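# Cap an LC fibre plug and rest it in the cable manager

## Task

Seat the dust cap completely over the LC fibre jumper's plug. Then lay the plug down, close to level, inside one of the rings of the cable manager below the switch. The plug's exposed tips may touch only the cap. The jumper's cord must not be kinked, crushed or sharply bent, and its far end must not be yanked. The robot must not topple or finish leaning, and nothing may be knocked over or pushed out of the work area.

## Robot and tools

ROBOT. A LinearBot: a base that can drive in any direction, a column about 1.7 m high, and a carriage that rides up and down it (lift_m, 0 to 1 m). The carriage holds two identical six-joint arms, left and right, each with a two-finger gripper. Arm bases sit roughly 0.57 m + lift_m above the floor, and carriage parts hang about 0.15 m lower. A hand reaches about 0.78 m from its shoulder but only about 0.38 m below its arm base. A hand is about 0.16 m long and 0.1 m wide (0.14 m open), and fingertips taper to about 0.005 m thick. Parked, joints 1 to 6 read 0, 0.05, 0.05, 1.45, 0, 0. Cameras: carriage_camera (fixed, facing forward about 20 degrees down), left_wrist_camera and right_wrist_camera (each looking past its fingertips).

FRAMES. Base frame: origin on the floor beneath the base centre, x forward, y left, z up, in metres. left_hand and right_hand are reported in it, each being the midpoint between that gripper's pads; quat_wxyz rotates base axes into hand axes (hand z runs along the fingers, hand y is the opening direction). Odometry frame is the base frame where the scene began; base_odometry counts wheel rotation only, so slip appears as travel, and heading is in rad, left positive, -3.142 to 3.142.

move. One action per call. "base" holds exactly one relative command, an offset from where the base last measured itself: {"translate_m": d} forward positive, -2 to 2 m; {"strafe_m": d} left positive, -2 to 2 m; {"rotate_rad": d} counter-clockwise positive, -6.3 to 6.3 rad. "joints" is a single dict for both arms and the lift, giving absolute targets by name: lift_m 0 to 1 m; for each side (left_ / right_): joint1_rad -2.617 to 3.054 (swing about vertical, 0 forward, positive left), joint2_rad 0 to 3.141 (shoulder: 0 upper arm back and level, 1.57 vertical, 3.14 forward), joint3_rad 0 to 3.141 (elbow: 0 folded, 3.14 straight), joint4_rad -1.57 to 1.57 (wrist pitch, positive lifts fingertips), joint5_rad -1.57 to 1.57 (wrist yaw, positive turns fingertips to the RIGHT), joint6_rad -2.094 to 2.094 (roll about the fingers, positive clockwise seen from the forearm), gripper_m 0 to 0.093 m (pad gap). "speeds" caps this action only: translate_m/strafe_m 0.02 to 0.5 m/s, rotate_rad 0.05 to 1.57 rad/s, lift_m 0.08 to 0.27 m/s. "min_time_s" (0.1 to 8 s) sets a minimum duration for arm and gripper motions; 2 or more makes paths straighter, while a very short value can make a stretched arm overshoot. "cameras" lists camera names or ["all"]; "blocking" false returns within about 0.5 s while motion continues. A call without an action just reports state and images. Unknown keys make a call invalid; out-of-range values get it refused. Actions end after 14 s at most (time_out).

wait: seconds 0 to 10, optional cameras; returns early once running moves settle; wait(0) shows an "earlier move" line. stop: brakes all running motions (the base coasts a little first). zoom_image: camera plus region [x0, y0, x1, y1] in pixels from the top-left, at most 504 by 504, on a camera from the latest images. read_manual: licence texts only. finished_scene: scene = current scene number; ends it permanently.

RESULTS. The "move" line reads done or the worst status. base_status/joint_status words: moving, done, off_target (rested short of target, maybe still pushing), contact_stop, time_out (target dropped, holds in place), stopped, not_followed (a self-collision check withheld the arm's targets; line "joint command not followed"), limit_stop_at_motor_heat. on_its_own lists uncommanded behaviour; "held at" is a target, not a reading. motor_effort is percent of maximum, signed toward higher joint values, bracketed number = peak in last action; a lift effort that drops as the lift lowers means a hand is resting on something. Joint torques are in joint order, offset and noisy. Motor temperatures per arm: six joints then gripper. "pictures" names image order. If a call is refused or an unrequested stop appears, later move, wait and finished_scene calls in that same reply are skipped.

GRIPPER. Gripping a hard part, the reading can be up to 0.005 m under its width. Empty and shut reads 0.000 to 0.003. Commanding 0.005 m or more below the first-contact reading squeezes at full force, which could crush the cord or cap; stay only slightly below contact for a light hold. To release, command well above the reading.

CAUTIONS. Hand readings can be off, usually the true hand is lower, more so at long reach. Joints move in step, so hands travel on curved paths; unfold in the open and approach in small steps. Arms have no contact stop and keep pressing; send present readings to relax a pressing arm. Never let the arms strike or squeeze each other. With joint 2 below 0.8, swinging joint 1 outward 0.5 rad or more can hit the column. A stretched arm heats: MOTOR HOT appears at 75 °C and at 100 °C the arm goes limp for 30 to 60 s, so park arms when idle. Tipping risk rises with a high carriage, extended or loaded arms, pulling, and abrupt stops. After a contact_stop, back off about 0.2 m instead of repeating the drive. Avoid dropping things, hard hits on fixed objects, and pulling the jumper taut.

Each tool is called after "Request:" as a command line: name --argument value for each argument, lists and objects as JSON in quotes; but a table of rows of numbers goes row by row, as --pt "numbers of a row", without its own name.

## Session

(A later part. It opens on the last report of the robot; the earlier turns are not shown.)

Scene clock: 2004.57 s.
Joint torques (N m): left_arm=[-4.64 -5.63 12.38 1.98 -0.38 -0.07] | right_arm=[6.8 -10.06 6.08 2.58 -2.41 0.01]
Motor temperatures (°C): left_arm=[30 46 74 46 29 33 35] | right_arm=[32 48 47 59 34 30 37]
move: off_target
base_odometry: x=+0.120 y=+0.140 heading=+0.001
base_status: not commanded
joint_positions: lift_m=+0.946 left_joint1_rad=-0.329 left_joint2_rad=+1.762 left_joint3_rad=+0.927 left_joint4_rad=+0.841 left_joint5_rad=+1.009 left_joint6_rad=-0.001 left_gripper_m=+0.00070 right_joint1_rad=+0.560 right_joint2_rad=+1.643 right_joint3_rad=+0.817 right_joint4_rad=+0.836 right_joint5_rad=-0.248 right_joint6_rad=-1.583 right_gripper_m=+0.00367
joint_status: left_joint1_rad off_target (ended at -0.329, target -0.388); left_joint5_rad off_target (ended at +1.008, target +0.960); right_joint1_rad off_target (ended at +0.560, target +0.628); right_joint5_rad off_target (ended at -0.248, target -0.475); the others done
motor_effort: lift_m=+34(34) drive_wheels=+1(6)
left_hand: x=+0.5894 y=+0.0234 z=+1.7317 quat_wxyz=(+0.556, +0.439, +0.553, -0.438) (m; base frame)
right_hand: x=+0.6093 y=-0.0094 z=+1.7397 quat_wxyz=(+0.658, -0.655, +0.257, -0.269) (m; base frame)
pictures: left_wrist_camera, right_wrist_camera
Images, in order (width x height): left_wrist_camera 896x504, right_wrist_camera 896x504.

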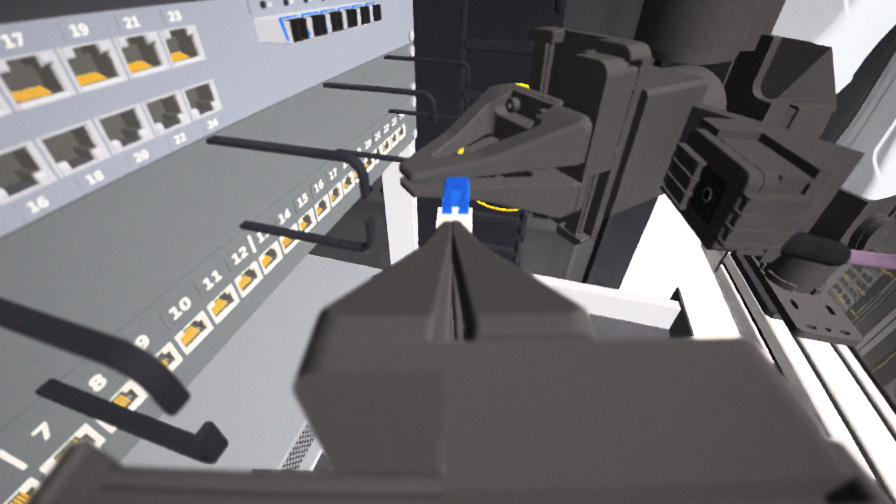

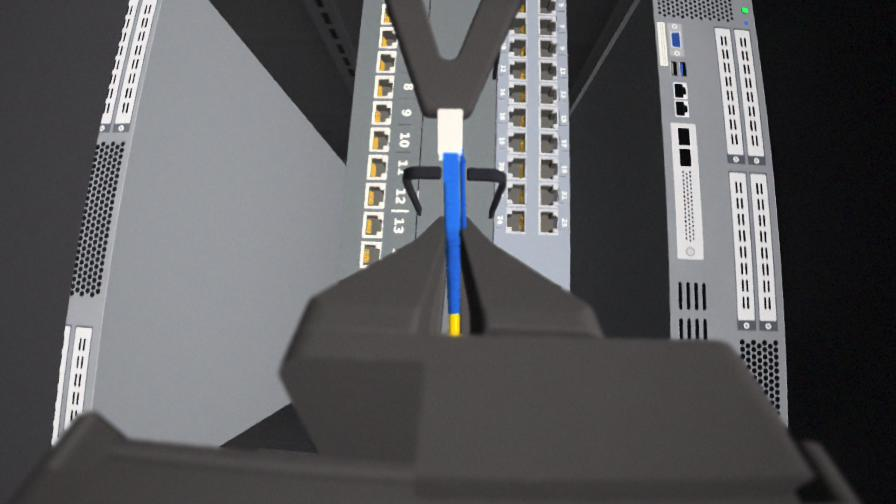

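Request:
move --joints '{"left_joint1_rad": -0.29, "left_joint2_rad": 1.72, "left_joint3_rad": 0.88, "left_joint4_rad": 0.83, "left_joint5_rad": 1.055, "right_joint1_rad": 0.566, "right_joint5_rad": -0.268}' --min_time_s 1.5

Request:
move --joints '{"left_joint1_rad": 0.1, "left_joint2_rad": 1.5, "left_joint3_rad": 0.6, "left_joint4_rad": 0.9, "left_joint5_rad": 1.15}' --min_time_s 2 --cameras '["left_wrist_camera", "right_wrist_camera", "carriage_camera"]'

Request:
zoom_image --camera "right_wrist_camera" --region '[390, 80, 530, 260]'

Request:
zoom_image --camera "left_wrist_camera" --region '[380, 60, 580, 220]'

Scene clock: 2027.67 s.
Joint torques (N m): left_arm=[0.66 -10.4 5.85 1.72 0.21 -0.08] | right_arm=[0.16 -10.06 6.08 2.57 0 0]
Motor temperatures (°C): left_arm=[31 45 77 46 29 33 35] | right_arm=[33 48 46 59 37 30 37]
move: done
MOTOR HOT: joint 3 (elbow) of the left arm reports 77 °C; the controller stops that arm at 100 °C. To cool a motor, set the load down, stop pushing, or move to a pose that needs little force.
base_odometry: x=+0.120 y=+0.140 heading=+0.001
base_status: not commanded
joint_positions: lift_m=+0.946 left_joint1_rad=-0.298 left_joint2_rad=+1.755 left_joint3_rad=+0.896 left_joint4_rad=+0.836 left_joint5_rad=+1.041 left_joint6_rad=-0.001 left_gripper_m=+0.00070 right_joint1_rad=+0.564 right_joint2_rad=+1.643 right_joint3_rad=+0.817 right_joint4_rad=+0.836 right_joint5_rad=-0.269 right_joint6_rad=-1.583 right_gripper_m=+0.00367
joint_status: all done
motor_effort: lift_m=+34(34) drive_wheels=+4(6)
left_hand: x=+0.5877 y=+0.0356 z=+1.7225 quat_wxyz=(+0.547, +0.435, +0.562, -0.442) (m; base frame)
right_hand: x=+0.6055 y=-0.0053 z=+1.7397 quat_wxyz=(+0.661, -0.658, +0.249, -0.261) (m; base frame)
pictures: none

Scene clock: 2029.97 s.
Joint torques (N m): left_arm=[3.48 -7.86 5.23 1.91 0.2 -0.07] | right_arm=[0.17 -10.06 6.08 2.57 0 0]
Motor temperatures (°C): left_arm=[31 45 76 46 29 33 35] | right_arm=[33 48 46 59 37 30 37]
move: off_target
MOTOR HOT: still on. Joint 3 (elbow) of the left arm reports 76 °C.
base_odometry: x=+0.120 y=+0.140 heading=+0.001
base_status: not commanded
joint_positions: lift_m=+0.946 left_joint1_rad=+0.058 left_joint2_rad=+1.530 left_joint3_rad=+0.620 left_joint4_rad=+0.882 left_joint5_rad=+1.136 left_joint6_rad=-0.001 left_gripper_m=+0.00070 right_joint1_rad=+0.564 right_joint2_rad=+1.643 right_joint3_rad=+0.817 right_joint4_rad=+0.837 right_joint5_rad=-0.269 right_joint6_rad=-1.583 right_gripper_m=+0.00367
joint_status: left_joint1_rad off_target (ended at +0.058, target +0.100); the others done
motor_effort: lift_m=+34(34) drive_wheels=+4(5)
left_hand: x=+0.5780 y=+0.1698 z=+1.7161 quat_wxyz=(+0.598, +0.357, +0.615, -0.369) (m; base frame)
right_hand: x=+0.6055 y=-0.0053 z=+1.7398 quat_wxyz=(+0.661, -0.658, +0.249, -0.261) (m; base frame)
pictures: carriage_camera, left_wrist_camera, right_wrist_camera
Images, in order (width x height): carriage_camera 896x504, left_wrist_camera 896x504, right_wrist_camera 896x504.

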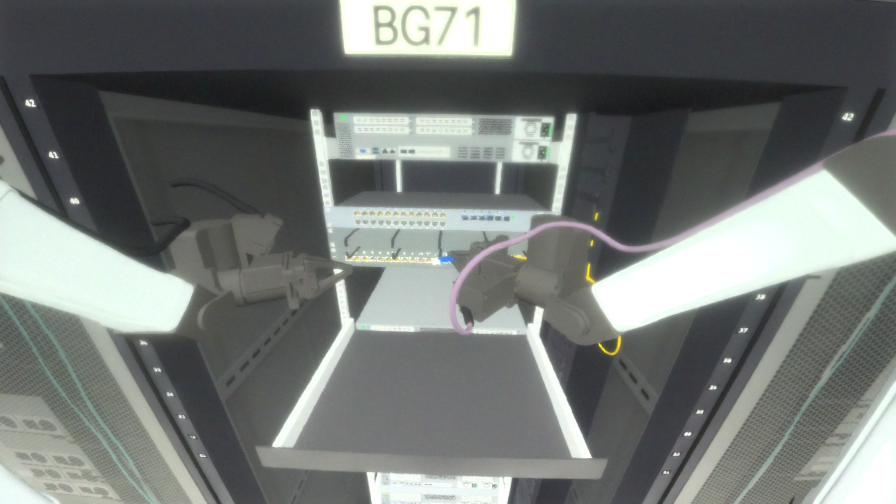

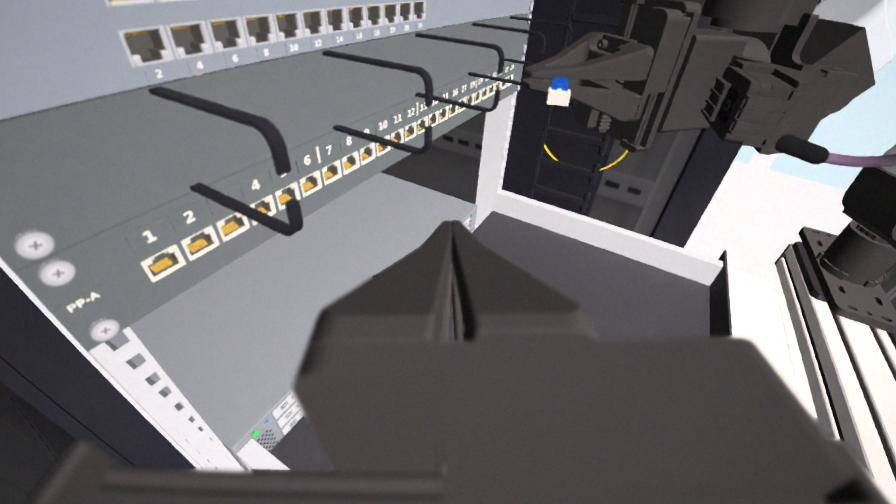

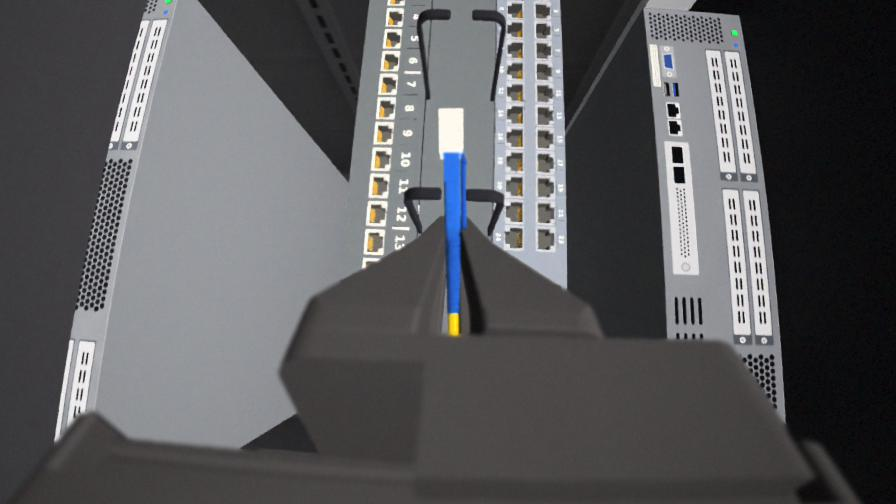

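Scaled by 2.800 from the camera's 896x504 image, which has a finer 1280x720 frame.

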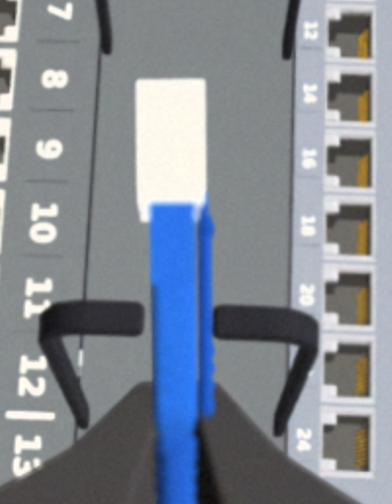

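Scaled by 2.520 from the camera's 896x504 image, which has a finer 1280x720 frame.

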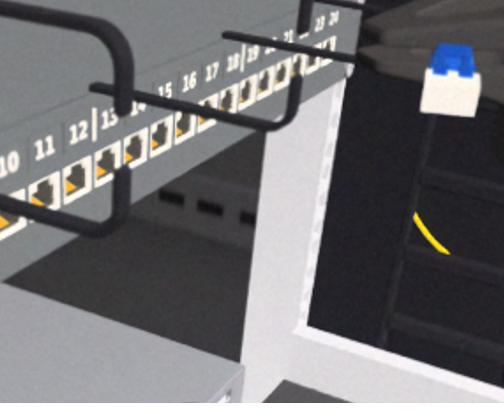

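Request:
move --joints '{"left_joint1_rad": 0.0, "left_joint3_rad": 0.5, "left_joint2_rad": 1.4}' --min_time_s 1.5

Scene clock: 2045.77 s.
Joint torques (N m): left_arm=[-0.58 -6.41 5.59 1.88 0.2 -0.07] | right_arm=[0.14 -10.07 6.08 2.57 0 0.01]
Motor temperatures (°C): left_arm=[31 47 71 45 29 33 35] | right_arm=[32 48 46 59 34 30 37]
move: done
MOTOR HOT: cleared for the motors of the left arm.
base_odometry: x=+0.120 y=+0.140 heading=+0.001
base_status: not commanded
joint_positions: lift_m=+0.946 left_joint1_rad=+0.008 left_joint2_rad=+1.424 left_joint3_rad=+0.516 left_joint4_rad=+0.885 left_joint5_rad=+1.138 left_joint6_rad=-0.001 left_gripper_m=+0.00070 right_joint1_rad=+0.564 right_joint2_rad=+1.643 right_joint3_rad=+0.817 right_joint4_rad=+0.837 right_joint5_rad=-0.269 right_joint6_rad=-1.583 right_gripper_m=+0.00367
joint_status: all done
motor_effort: lift_m=+34(34) drive_wheels=-1(7)
left_hand: x=+0.5429 y=+0.1517 z=+1.7146 quat_wxyz=(+0.590, +0.374, +0.604, -0.383) (m; base frame)
right_hand: x=+0.6055 y=-0.0053 z=+1.7398 quat_wxyz=(+0.661, -0.658, +0.249, -0.261) (m; base frame)
pictures: none

Request:
move --joints '{"right_joint1_rad": 0.684, "right_joint5_rad": 0.074}' --min_time_s 2 --cameras '["right_wrist_camera"]'

Request:
zoom_image --camera "right_wrist_camera" --region '[380, 80, 560, 270]'

Scene clock: 2059.33 s.
Joint torques (N m): left_arm=[-0.58 -6.41 5.6 1.88 0.2 -0.07] | right_arm=[0.59 -10.11 6.17 2.63 0.11 0.01]
Motor temperatures (°C): left_arm=[30 46 68 46 29 33 35] | right_arm=[32 48 46 59 34 30 37]
move: done
base_odometry: x=+0.120 y=+0.140 heading=+0.001
base_status: not commanded
joint_positions: lift_m=+0.946 left_joint1_rad=+0.008 left_joint2_rad=+1.424 left_joint3_rad=+0.516 left_joint4_rad=+0.885 left_joint5_rad=+1.138 left_joint6_rad=-0.001 left_gripper_m=+0.00070 right_joint1_rad=+0.677 right_joint2_rad=+1.643 right_joint3_rad=+0.817 right_joint4_rad=+0.837 right_joint5_rad=+0.064 right_joint6_rad=-1.583 right_gripper_m=+0.00367
joint_status: all done
motor_effort: lift_m=+34(34) drive_wheels=+3(6)
left_hand: x=+0.5429 y=+0.1517 z=+1.7146 quat_wxyz=(+0.590, +0.374, +0.604, -0.383) (m; base frame)
right_hand: x=+0.6093 y=-0.0041 z=+1.7398 quat_wxyz=(+0.629, -0.626, +0.320, -0.331) (m; base frame)
pictures: right_wrist_camera
Images, in order (width x height): right_wrist_camera 896x504.

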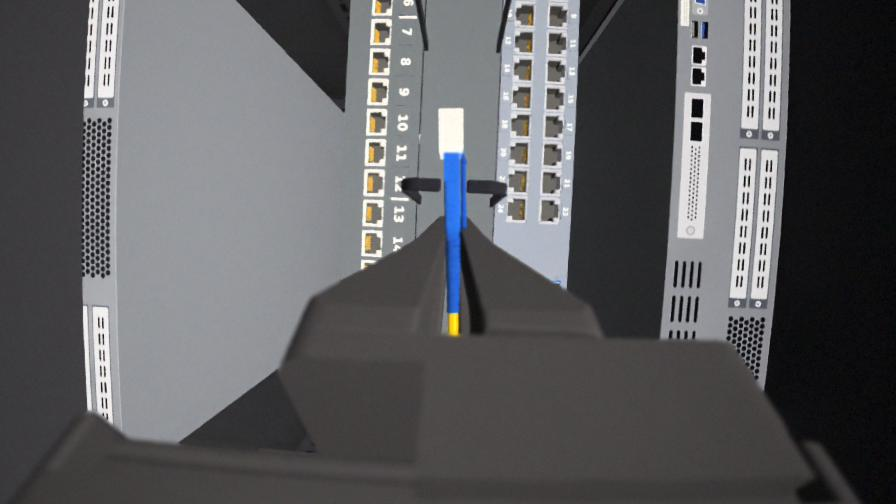

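Scaled by 2.653 from the camera's 896x504 image, which has a finer 1280x720 frame.

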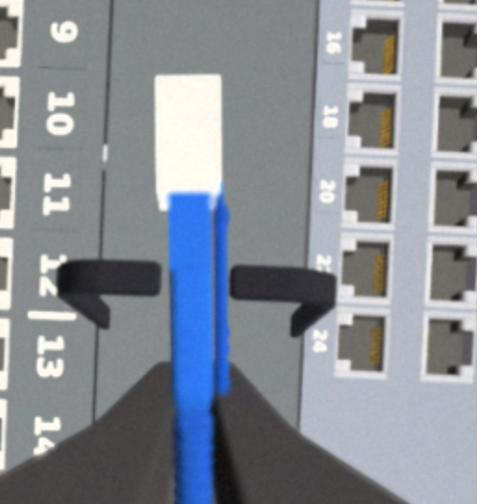

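Request:
move --joints '{"right_joint1_rad": 0.635, "right_joint2_rad": 1.741, "right_joint3_rad": 0.946, "right_joint4_rad": 0.79, "right_joint5_rad": 0.037}' --min_time_s 2 --cameras '["right_wrist_camera"]'

Request:
zoom_image --camera "right_wrist_camera" --region '[380, 80, 560, 270]'

Scene clock: 2069.20 s.
Joint torques (N m): left_arm=[-0.61 -6.42 5.63 1.87 0.2 -0.07] | right_arm=[-0.62 -7.47 9.46 2.47 -0.11 0]
Motor temperatures (°C): left_arm=[30 46 66 46 29 33 35] | right_arm=[32 48 47 59 33 30 37]
move: done
base_odometry: x=+0.120 y=+0.140 heading=+0.001
base_status: not commanded
joint_positions: lift_m=+0.946 left_joint1_rad=+0.008 left_joint2_rad=+1.424 left_joint3_rad=+0.516 left_joint4_rad=+0.885 left_joint5_rad=+1.138 left_joint6_rad=-0.001 left_gripper_m=+0.00070 right_joint1_rad=+0.641 right_joint2_rad=+1.724 right_joint3_rad=+0.920 right_joint4_rad=+0.806 right_joint5_rad=+0.048 right_joint6_rad=-1.583 right_gripper_m=+0.00367
joint_status: all done
motor_effort: lift_m=+34(34) drive_wheels=-1(6)
left_hand: x=+0.5429 y=+0.1517 z=+1.7146 quat_wxyz=(+0.590, +0.374, +0.604, -0.383) (m; base frame)
right_hand: x=+0.6381 y=-0.0018 z=+1.7398 quat_wxyz=(+0.623, -0.626, +0.328, -0.336) (m; base frame)
pictures: right_wrist_camera
Images, in order (width x height): right_wrist_camera 896x504.

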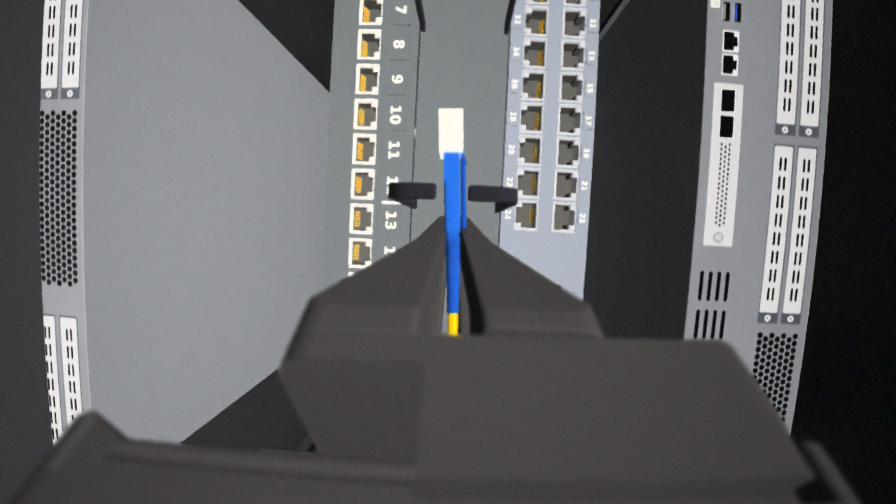

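Scaled by 2.653 from the camera's 896x504 image, which has a finer 1280x720 frame.

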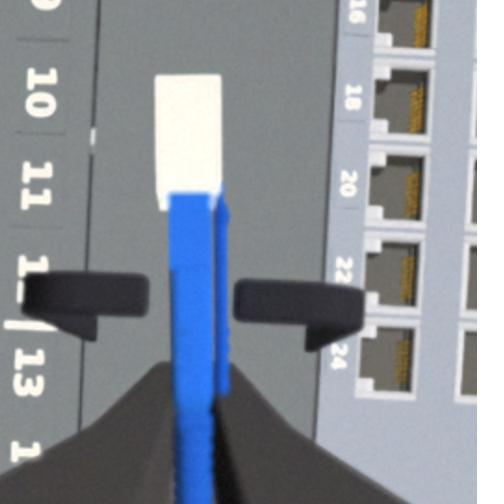

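Request:
move --joints '{"lift_m": 0.944}' --speeds '{"lift_m": 0.08}'

Request:
move --joints '{"right_joint1_rad": 0.604, "right_joint2_rad": 1.803, "right_joint3_rad": 1.026, "right_joint4_rad": 0.757, "right_joint5_rad": 0.022}' --min_time_s 2 --cameras '["right_wrist_camera"]'

Request:
zoom_image --camera "right_wrist_camera" --region '[380, 80, 560, 270]'

Scene clock: 2074.70 s.
Joint torques (N m): left_arm=[-0.59 -6.27 5.78 1.85 0.2 -0.06] | right_arm=[-0.62 -7.72 9.25 2.49 -0.11 0]
Motor temperatures (°C): left_arm=[30 46 65 46 29 33 35] | right_arm=[32 48 48 58 33 30 37]
move: done
base_odometry: x=+0.120 y=+0.140 heading=+0.001
base_status: not commanded
joint_positions: lift_m=+0.944 left_joint1_rad=+0.008 left_joint2_rad=+1.422 left_joint3_rad=+0.514 left_joint4_rad=+0.888 left_joint5_rad=+1.138 left_joint6_rad=-0.001 left_gripper_m=+0.00070 right_joint1_rad=+0.641 right_joint2_rad=+1.726 right_joint3_rad=+0.923 right_joint4_rad=+0.803 right_joint5_rad=+0.047 right_joint6_rad=-1.583 right_gripper_m=+0.00367
joint_status: all done
motor_effort: lift_m=+33(34) drive_wheels=+1(3)
left_hand: x=+0.5425 y=+0.1517 z=+1.7135 quat_wxyz=(+0.591, +0.374, +0.604, -0.383) (m; base frame)
right_hand: x=+0.6385 y=-0.0014 z=+1.7378 quat_wxyz=(+0.622, -0.627, +0.328, -0.336) (m; base frame)
pictures: none

Scene clock: 2077.00 s.
Joint torques (N m): left_arm=[-0.61 -6.28 5.75 1.86 0.19 -0.07] | right_arm=[-0.62 -8.06 9.51 2.47 -0.11 0]
Motor temperatures (°C): left_arm=[30 46 65 46 29 33 35] | right_arm=[32 48 48 58 33 30 37]
move: done
base_odometry: x=+0.120 y=+0.140 heading=+0.001
base_status: not commanded
joint_positions: lift_m=+0.944 left_joint1_rad=+0.008 left_joint2_rad=+1.422 left_joint3_rad=+0.514 left_joint4_rad=+0.888 left_joint5_rad=+1.138 left_joint6_rad=-0.001 left_gripper_m=+0.00070 right_joint1_rad=+0.610 right_joint2_rad=+1.785 right_joint3_rad=+1.000 right_joint4_rad=+0.773 right_joint5_rad=+0.032 right_joint6_rad=-1.583 right_gripper_m=+0.00367
joint_status: all done
motor_effort: lift_m=+33(33) drive_wheels=+0(6)
left_hand: x=+0.5425 y=+0.1517 z=+1.7135 quat_wxyz=(+0.591, +0.374, +0.604, -0.383) (m; base frame)
right_hand: x=+0.6609 y=-0.0023 z=+1.7360 quat_wxyz=(+0.616, -0.628, +0.335, -0.339) (m; base frame)
pictures: right_wrist_camera
Images, in order (width x height): right_wrist_camera 896x504.

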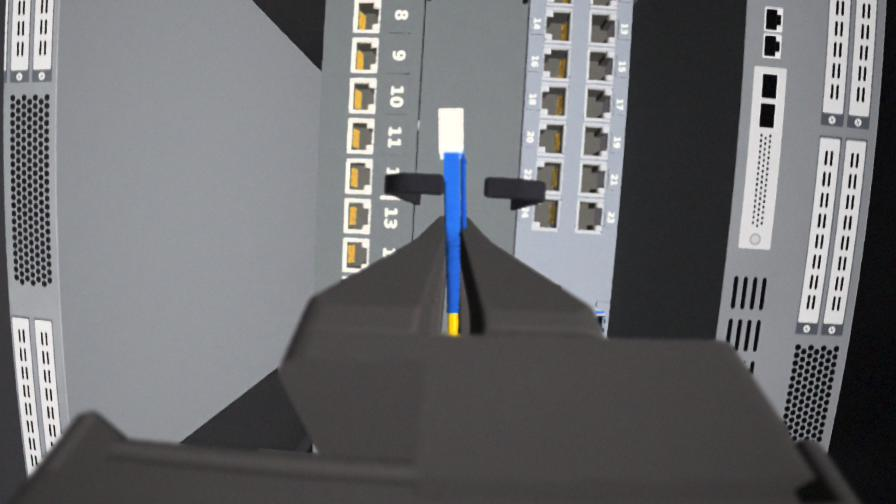

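Scaled by 2.653 from the camera's 896x504 image, which has a finer 1280x720 frame.

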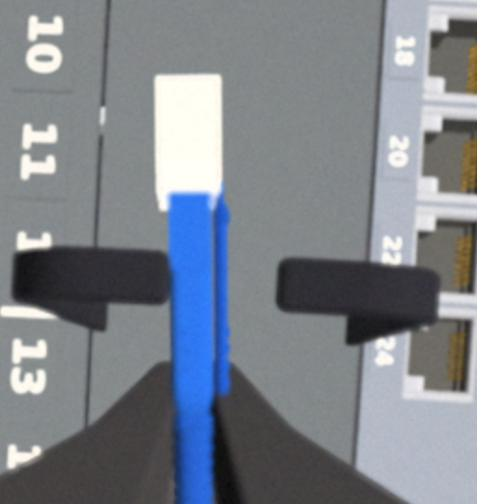

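Request:
move --joints '{"right_joint1_rad": 0.599, "lift_m": 0.935}' --speeds '{"lift_m": 0.08}' --cameras '["right_wrist_camera"]'

Request:
zoom_image --camera "right_wrist_camera" --region '[380, 80, 560, 270]'

Scene clock: 2085.90 s.
Joint torques (N m): left_arm=[-0.58 -5.94 6 1.8 0.19 -0.07] | right_arm=[-0.61 -8.61 8.94 2.56 -0.09 0.01]
Motor temperatures (°C): left_arm=[30 46 64 46 29 33 35] | right_arm=[32 48 50 57 33 30 37]
move: done
base_odometry: x=+0.120 y=+0.140 heading=+0.001
base_status: not commanded
joint_positions: lift_m=+0.935 left_joint1_rad=+0.008 left_joint2_rad=+1.418 left_joint3_rad=+0.512 left_joint4_rad=+0.891 left_joint5_rad=+1.138 left_joint6_rad=-0.001 left_gripper_m=+0.00070 right_joint1_rad=+0.605 right_joint2_rad=+1.791 right_joint3_rad=+1.007 right_joint4_rad=+0.765 right_joint5_rad=+0.030 right_joint6_rad=-1.583 right_gripper_m=+0.00367
joint_status: all done
motor_effort: lift_m=+35(35) drive_wheels=+0(5)
left_hand: x=+0.5417 y=+0.1516 z=+1.7054 quat_wxyz=(+0.593, +0.375, +0.602, -0.382) (m; base frame)
right_hand: x=+0.6636 y=-0.0035 z=+1.7254 quat_wxyz=(+0.613, -0.629, +0.337, -0.339) (m; base frame)
pictures: right_wrist_camera
Images, in order (width x height): right_wrist_camera 896x504.

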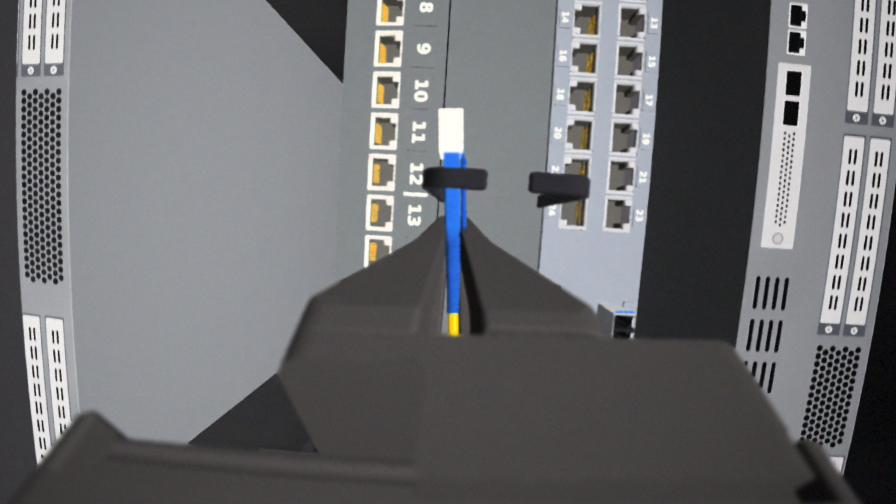

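Scaled by 2.653 from the camera's 896x504 image, which has a finer 1280x720 frame.

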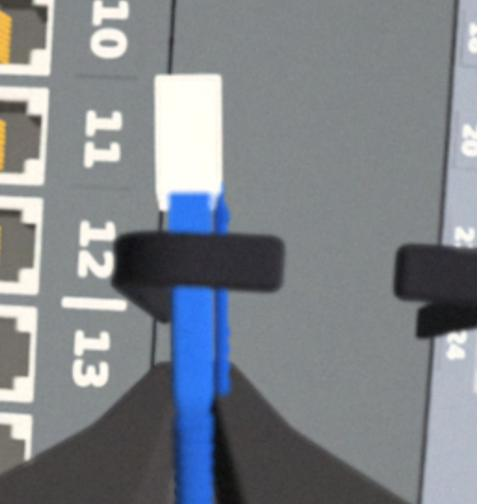

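Request:
move --joints '{"lift_m": 0.9315}' --speeds '{"lift_m": 0.08}' --cameras '["right_wrist_camera"]'

Request:
zoom_image --camera "right_wrist_camera" --region '[380, 80, 560, 270]'

Scene clock: 2093.00 s.
Joint torques (N m): left_arm=[-0.58 -5.86 6.09 1.79 0.18 -0.07] | right_arm=[-0.59 -8.72 8.83 2.5 -0.09 0]
Motor temperatures (°C): left_arm=[30 46 64 46 29 33 35] | right_arm=[32 48 50 57 33 30 37]
move: done
base_odometry: x=+0.120 y=+0.140 heading=+0.001
base_status: not commanded
joint_positions: lift_m=+0.932 left_joint1_rad=+0.008 left_joint2_rad=+1.418 left_joint3_rad=+0.510 left_joint4_rad=+0.892 left_joint5_rad=+1.138 left_joint6_rad=-0.001 left_gripper_m=+0.00070 right_joint1_rad=+0.605 right_joint2_rad=+1.791 right_joint3_rad=+1.008 right_joint4_rad=+0.770 right_joint5_rad=+0.030 right_joint6_rad=-1.583 right_gripper_m=+0.00367
joint_status: all done
motor_effort: lift_m=+34(35) drive_wheels=-1(4)
left_hand: x=+0.5413 y=+0.1516 z=+1.7018 quat_wxyz=(+0.593, +0.375, +0.602, -0.382) (m; base frame)
right_hand: x=+0.6638 y=-0.0034 z=+1.7232 quat_wxyz=(+0.615, -0.627, +0.336, -0.340) (m; base frame)
pictures: right_wrist_camera
Images, in order (width x height): right_wrist_camera 896x504.

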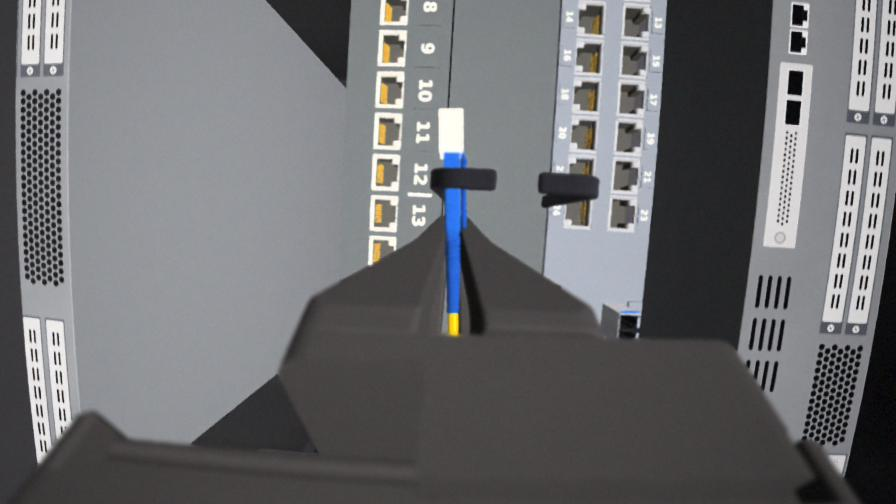

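Scaled by 2.653 from the camera's 896x504 image, which has a finer 1280x720 frame.

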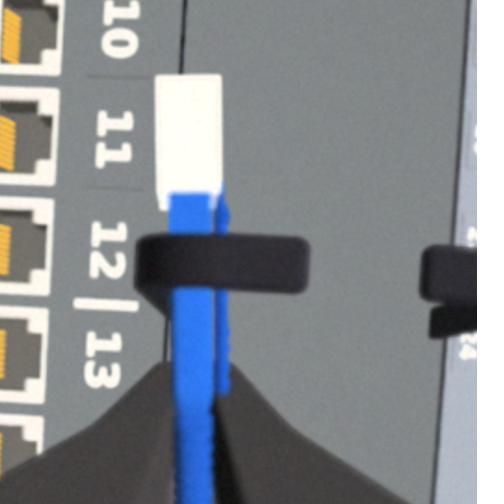

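Request:
move --joints '{"lift_m": 0.9298}' --speeds '{"lift_m": 0.08}'

Request:
move --joints '{"right_gripper_m": 0.01}' --min_time_s 1.5 --cameras '["right_wrist_camera"]'

Request:
zoom_image --camera "right_wrist_camera" --region '[380, 80, 560, 270]'

Scene clock: 2099.90 s.
Joint torques (N m): left_arm=[-0.58 -5.82 6.15 1.78 0.18 -0.07] | right_arm=[-0.59 -8.68 8.83 2.45 -0.1 0]
Motor temperatures (°C): left_arm=[30 46 63 47 29 33 35] | right_arm=[32 48 50 57 33 30 37]
move: done
base_odometry: x=+0.120 y=+0.140 heading=+0.001
base_status: not commanded
joint_positions: lift_m=+0.930 left_joint1_rad=+0.008 left_joint2_rad=+1.417 left_joint3_rad=+0.510 left_joint4_rad=+0.894 left_joint5_rad=+1.138 left_joint6_rad=-0.001 left_gripper_m=+0.00070 right_joint1_rad=+0.605 right_joint2_rad=+1.791 right_joint3_rad=+1.008 right_joint4_rad=+0.774 right_joint5_rad=+0.030 right_joint6_rad=-1.583 right_gripper_m=+0.00367
joint_status: all done
motor_effort: lift_m=+33(34) drive_wheels=+3(4)
left_hand: x=+0.5413 y=+0.1516 z=+1.7004 quat_wxyz=(+0.593, +0.376, +0.601, -0.381) (m; base frame)
right_hand: x=+0.6639 y=-0.0033 z=+1.7228 quat_wxyz=(+0.616, -0.626, +0.335, -0.340) (m; base frame)
pictures: none

Scene clock: 2101.70 s.
Joint torques (N m): left_arm=[-0.61 -5.82 6.11 1.78 0.18 -0.07] | right_arm=[-0.61 -8.68 8.81 2.46 -0.09 0]
Motor temperatures (°C): left_arm=[30 46 63 47 29 33 35] | right_arm=[32 48 50 57 33 30 36]
move: done
base_odometry: x=+0.120 y=+0.140 heading=+0.001
base_status: not commanded
joint_positions: lift_m=+0.930 left_joint1_rad=+0.008 left_joint2_rad=+1.417 left_joint3_rad=+0.510 left_joint4_rad=+0.894 left_joint5_rad=+1.138 left_joint6_rad=-0.001 left_gripper_m=+0.00070 right_joint1_rad=+0.605 right_joint2_rad=+1.791 right_joint3_rad=+1.008 right_joint4_rad=+0.773 right_joint5_rad=+0.030 right_joint6_rad=-1.583 right_gripper_m=+0.00989
joint_status: all done
motor_effort: lift_m=+33(33) drive_wheels=+0(5)
left_hand: x=+0.5413 y=+0.1516 z=+1.7004 quat_wxyz=(+0.593, +0.376, +0.601, -0.381) (m; base frame)
right_hand: x=+0.6639 y=-0.0033 z=+1.7225 quat_wxyz=(+0.616, -0.626, +0.335, -0.340) (m; base frame)
pictures: right_wrist_camera
Images, in order (width x height): right_wrist_camera 896x504.

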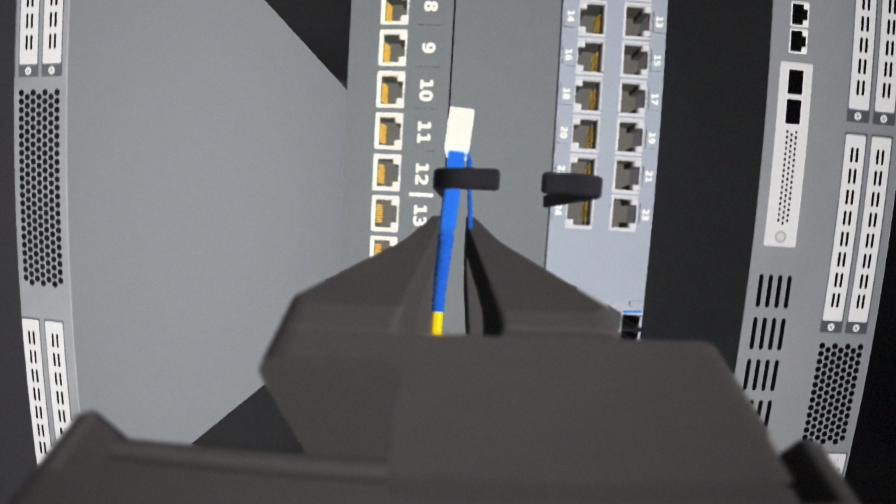

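Scaled by 2.653 from the camera's 896x504 image, which has a finer 1280x720 frame.

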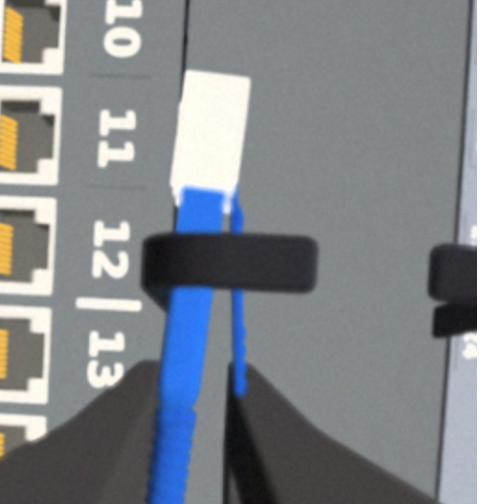

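Request:
move --joints '{"right_gripper_m": 0.022}' --min_time_s 2.5 --cameras '["right_wrist_camera"]'

Request:
zoom_image --camera "right_wrist_camera" --region '[380, 80, 560, 270]'

Scene clock: 2117.10 s.
Joint torques (N m): left_arm=[-0.59 -5.82 6.12 1.78 0.18 -0.07] | right_arm=[-0.58 -8.69 8.83 2.46 -0.09 0.01]
Motor temperatures (°C): left_arm=[30 46 62 47 29 33 35] | right_arm=[32 48 49 57 33 30 36]
move: done
base_odometry: x=+0.120 y=+0.140 heading=+0.001
base_status: not commanded
joint_positions: lift_m=+0.930 left_joint1_rad=+0.008 left_joint2_rad=+1.417 left_joint3_rad=+0.510 left_joint4_rad=+0.894 left_joint5_rad=+1.138 left_joint6_rad=-0.001 left_gripper_m=+0.00070 right_joint1_rad=+0.605 right_joint2_rad=+1.791 right_joint3_rad=+1.008 right_joint4_rad=+0.773 right_joint5_rad=+0.030 right_joint6_rad=-1.583 right_gripper_m=+0.02186
joint_status: all done
motor_effort: lift_m=+33(33) drive_wheels=+4(5)
left_hand: x=+0.5413 y=+0.1516 z=+1.7004 quat_wxyz=(+0.593, +0.376, +0.601, -0.381) (m; base frame)
right_hand: x=+0.6639 y=-0.0033 z=+1.7225 quat_wxyz=(+0.616, -0.626, +0.335, -0.340) (m; base frame)
pictures: right_wrist_camera
Images, in order (width x height): right_wrist_camera 896x504.

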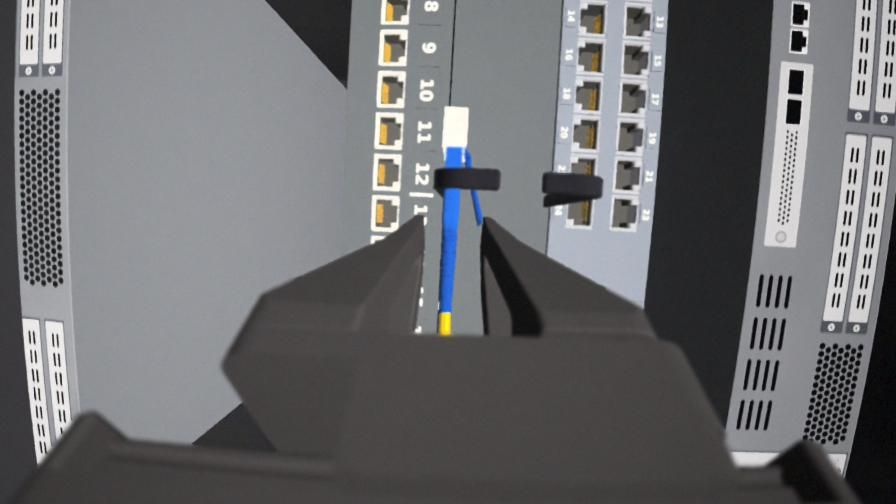

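Scaled by 2.653 from the camera's 896x504 image, which has a finer 1280x720 frame.

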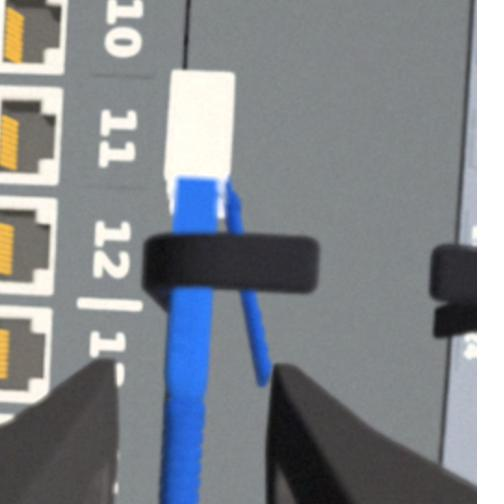

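Request:
move --joints '{"right_gripper_m": 0.05}' --min_time_s 1.0

Request:
move --joints '{"right_joint1_rad": 0.755, "right_joint2_rad": 1.58, "right_joint3_rad": 0.835, "right_joint4_rad": 0.765, "right_joint5_rad": 0.29}' --min_time_s 2.5

Request:
move --joints '{"right_joint1_rad": 0.78, "right_joint2_rad": 1.35, "right_joint3_rad": 0.68, "right_joint4_rad": 0.7, "right_joint5_rad": 0.31}' --min_time_s 2 --cameras '["right_wrist_camera", "carriage_camera"]'

Request:
zoom_image --camera "right_wrist_camera" --region '[340, 30, 560, 240]'

Request:
zoom_image --camera "carriage_camera" --region '[340, 190, 620, 370]'

Scene clock: 2130.40 s.
Joint torques (N m): left_arm=[-0.58 -5.82 6.11 1.78 0.18 -0.07] | right_arm=[-0.59 -8.69 8.81 2.46 -0.09 0]
Motor temperatures (°C): left_arm=[30 46 62 47 29 33 35] | right_arm=[32 48 49 56 32 30 35]
move: done
base_odometry: x=+0.120 y=+0.140 heading=+0.001
base_status: not commanded
joint_positions: lift_m=+0.930 left_joint1_rad=+0.008 left_joint2_rad=+1.417 left_joint3_rad=+0.510 left_joint4_rad=+0.894 left_joint5_rad=+1.138 left_joint6_rad=-0.001 left_gripper_m=+0.00070 right_joint1_rad=+0.605 right_joint2_rad=+1.791 right_joint3_rad=+1.008 right_joint4_rad=+0.773 right_joint5_rad=+0.030 right_joint6_rad=-1.583 right_gripper_m=+0.04986
joint_status: all done
motor_effort: lift_m=+33(33) drive_wheels=+1(6)
left_hand: x=+0.5413 y=+0.1516 z=+1.7004 quat_wxyz=(+0.593, +0.376, +0.601, -0.381) (m; base frame)
right_hand: x=+0.6639 y=-0.0033 z=+1.7225 quat_wxyz=(+0.616, -0.626, +0.335, -0.340) (m; base frame)
pictures: none

Scene clock: 2133.20 s.
Joint torques (N m): left_arm=[-0.59 -5.83 6.11 1.78 0.18 -0.07] | right_arm=[0.57 -10.03 6.01 2.54 0.09 0.01]
Motor temperatures (°C): left_arm=[30 46 61 47 29 33 35] | right_arm=[32 48 49 56 32 30 35]
move: done
base_odometry: x=+0.120 y=+0.140 heading=+0.001
base_status: not commanded
joint_positions: lift_m=+0.930 left_joint1_rad=+0.008 left_joint2_rad=+1.417 left_joint3_rad=+0.510 left_joint4_rad=+0.894 left_joint5_rad=+1.138 left_joint6_rad=-0.001 left_gripper_m=+0.00070 right_joint1_rad=+0.749 right_joint2_rad=+1.602 right_joint3_rad=+0.850 right_joint4_rad=+0.773 right_joint5_rad=+0.280 right_joint6_rad=-1.583 right_gripper_m=+0.04986
joint_status: all done
motor_effort: lift_m=+33(33) drive_wheels=+4(8)
left_hand: x=+0.5413 y=+0.1516 z=+1.7004 quat_wxyz=(+0.593, +0.376, +0.601, -0.381) (m; base frame)
right_hand: x=+0.6064 y=-0.0090 z=+1.7430 quat_wxyz=(+0.607, -0.597, +0.364, -0.376) (m; base frame)
pictures: none

Scene clock: 2135.50 s.
Joint torques (N m): left_arm=[-0.59 -5.82 6.12 1.78 0.19 -0.07] | right_arm=[0.61 -7.5 6.2 2.42 0.1 0.01]
Motor temperatures (°C): left_arm=[30 46 61 47 29 33 35] | right_arm=[32 48 49 56 32 30 35]
move: done
base_odometry: x=+0.120 y=+0.140 heading=+0.001
base_status: not commanded
joint_positions: lift_m=+0.930 left_joint1_rad=+0.008 left_joint2_rad=+1.417 left_joint3_rad=+0.510 left_joint4_rad=+0.894 left_joint5_rad=+1.138 left_joint6_rad=-0.001 left_gripper_m=+0.00070 right_joint1_rad=+0.774 right_joint2_rad=+1.367 right_joint3_rad=+0.696 right_joint4_rad=+0.718 right_joint5_rad=+0.300 right_joint6_rad=-1.583 right_gripper_m=+0.04986
joint_status: all done
motor_effort: lift_m=+33(33) drive_wheels=+4(6)
left_hand: x=+0.5413 y=+0.1516 z=+1.7004 quat_wxyz=(+0.593, +0.376, +0.601, -0.381) (m; base frame)
right_hand: x=+0.5630 y=-0.0393 z=+1.7616 quat_wxyz=(+0.617, -0.590, +0.361, -0.377) (m; base frame)
pictures: carriage_camera, right_wrist_camera
Images, in order (width x height): carriage_camera 896x504, right_wrist_camera 896x504.

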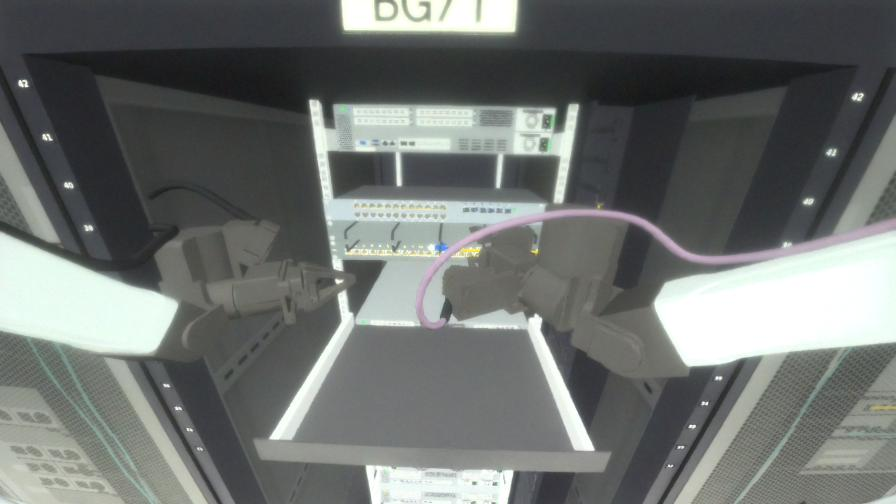

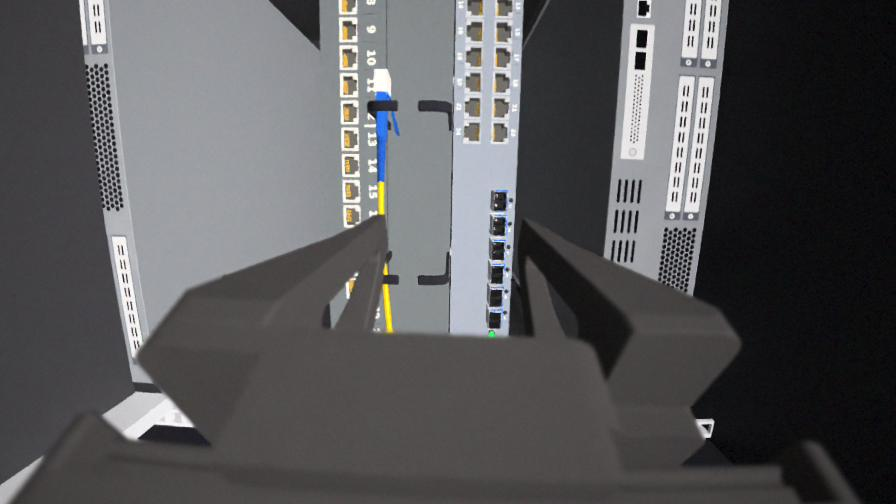

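Scaled by 2.291 from the camera's 896x504 image, which has a finer 1280x720 frame.

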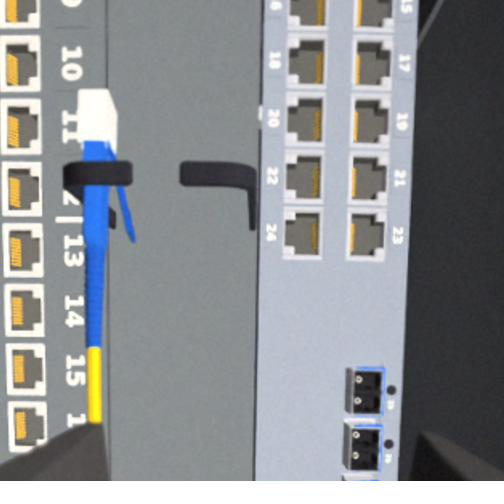

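Scaled by 1.800 from the camera's 896x504 image, which has a finer 1280x720 frame.

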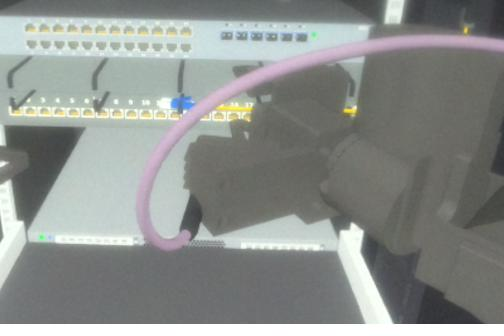

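Request:
move --joints '{"left_joint1_rad": -0.28, "left_joint2_rad": 1.68, "left_joint3_rad": 1.68, "left_joint4_rad": -0.795, "left_joint5_rad": 0.65, "left_joint6_rad": 0.589, "right_joint1_rad": 0.72, "right_joint2_rad": 1.2, "right_joint3_rad": 0.55}' --min_time_s 3 --cameras '["left_wrist_camera"]'

Request:
zoom_image --camera "left_wrist_camera" --region '[340, 60, 560, 240]'

Scene clock: 2185.90 s.
Joint torques (N m): left_arm=[-0.59 -6.22 11.22 1.48 0.21 0.11] | right_arm=[-0.65 -5.79 6.27 2.42 0.09 0]
Motor temperatures (°C): left_arm=[30 45 61 46 29 33 35] | right_arm=[31 46 49 54 32 30 34]
move: done
base_odometry: x=+0.120 y=+0.140 heading=+0.001
base_status: not commanded
joint_positions: lift_m=+0.930 left_joint1_rad=-0.272 left_joint2_rad=+1.666 left_joint3_rad=+1.641 left_joint4_rad=-0.786 left_joint5_rad=+0.664 left_joint6_rad=+0.577 left_gripper_m=+0.00070 right_joint1_rad=+0.726 right_joint2_rad=+1.214 right_joint3_rad=+0.566 right_joint4_rad=+0.716 right_joint5_rad=+0.301 right_joint6_rad=-1.583 right_gripper_m=+0.04986
joint_status: all done
motor_effort: lift_m=+33(33) drive_wheels=+3(5)
left_hand: x=+0.6073 y=+0.0862 z=+1.7613 quat_wxyz=(+0.393, +0.472, +0.750, -0.246) (m; base frame)
right_hand: x=+0.5478 y=-0.0805 z=+1.7609 quat_wxyz=(+0.614, -0.573, +0.373, -0.393) (m; base frame)
pictures: left_wrist_camera
Images, in order (width x height): left_wrist_camera 896x504.

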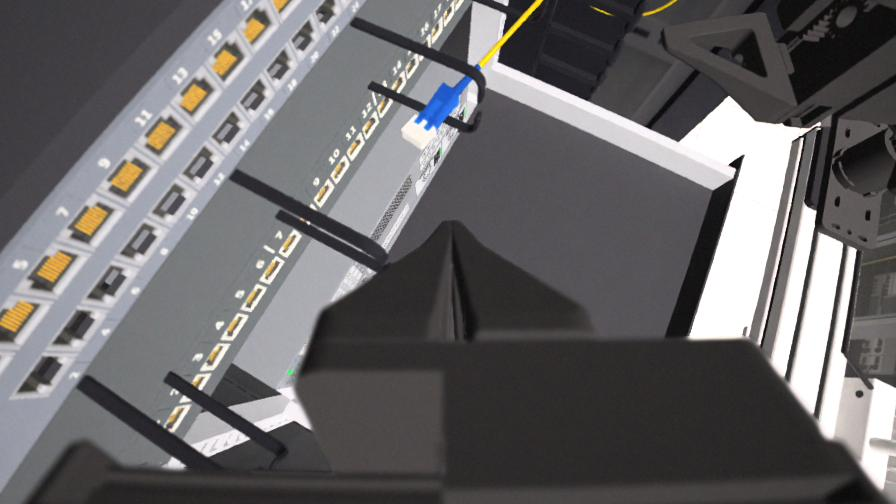

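Scaled by 2.291 from the camera's 896x504 image, which has a finer 1280x720 frame.

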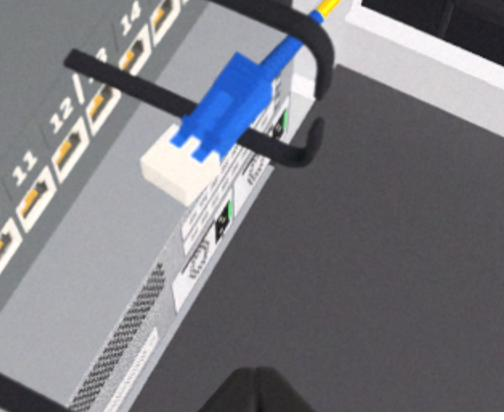

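Request:
zoom_image --camera "left_wrist_camera" --region '[395, 75, 475, 155]'

Scaled by 6.300 from the camera's 896x504 image, which has a finer 1280x720 frame.

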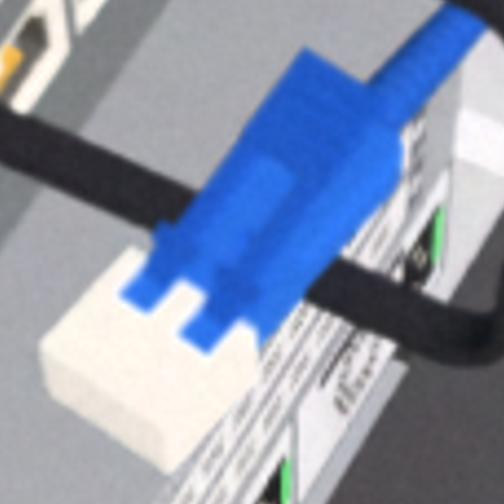

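Request:
finished_scene --scene 1

The scene is finished: the task was done.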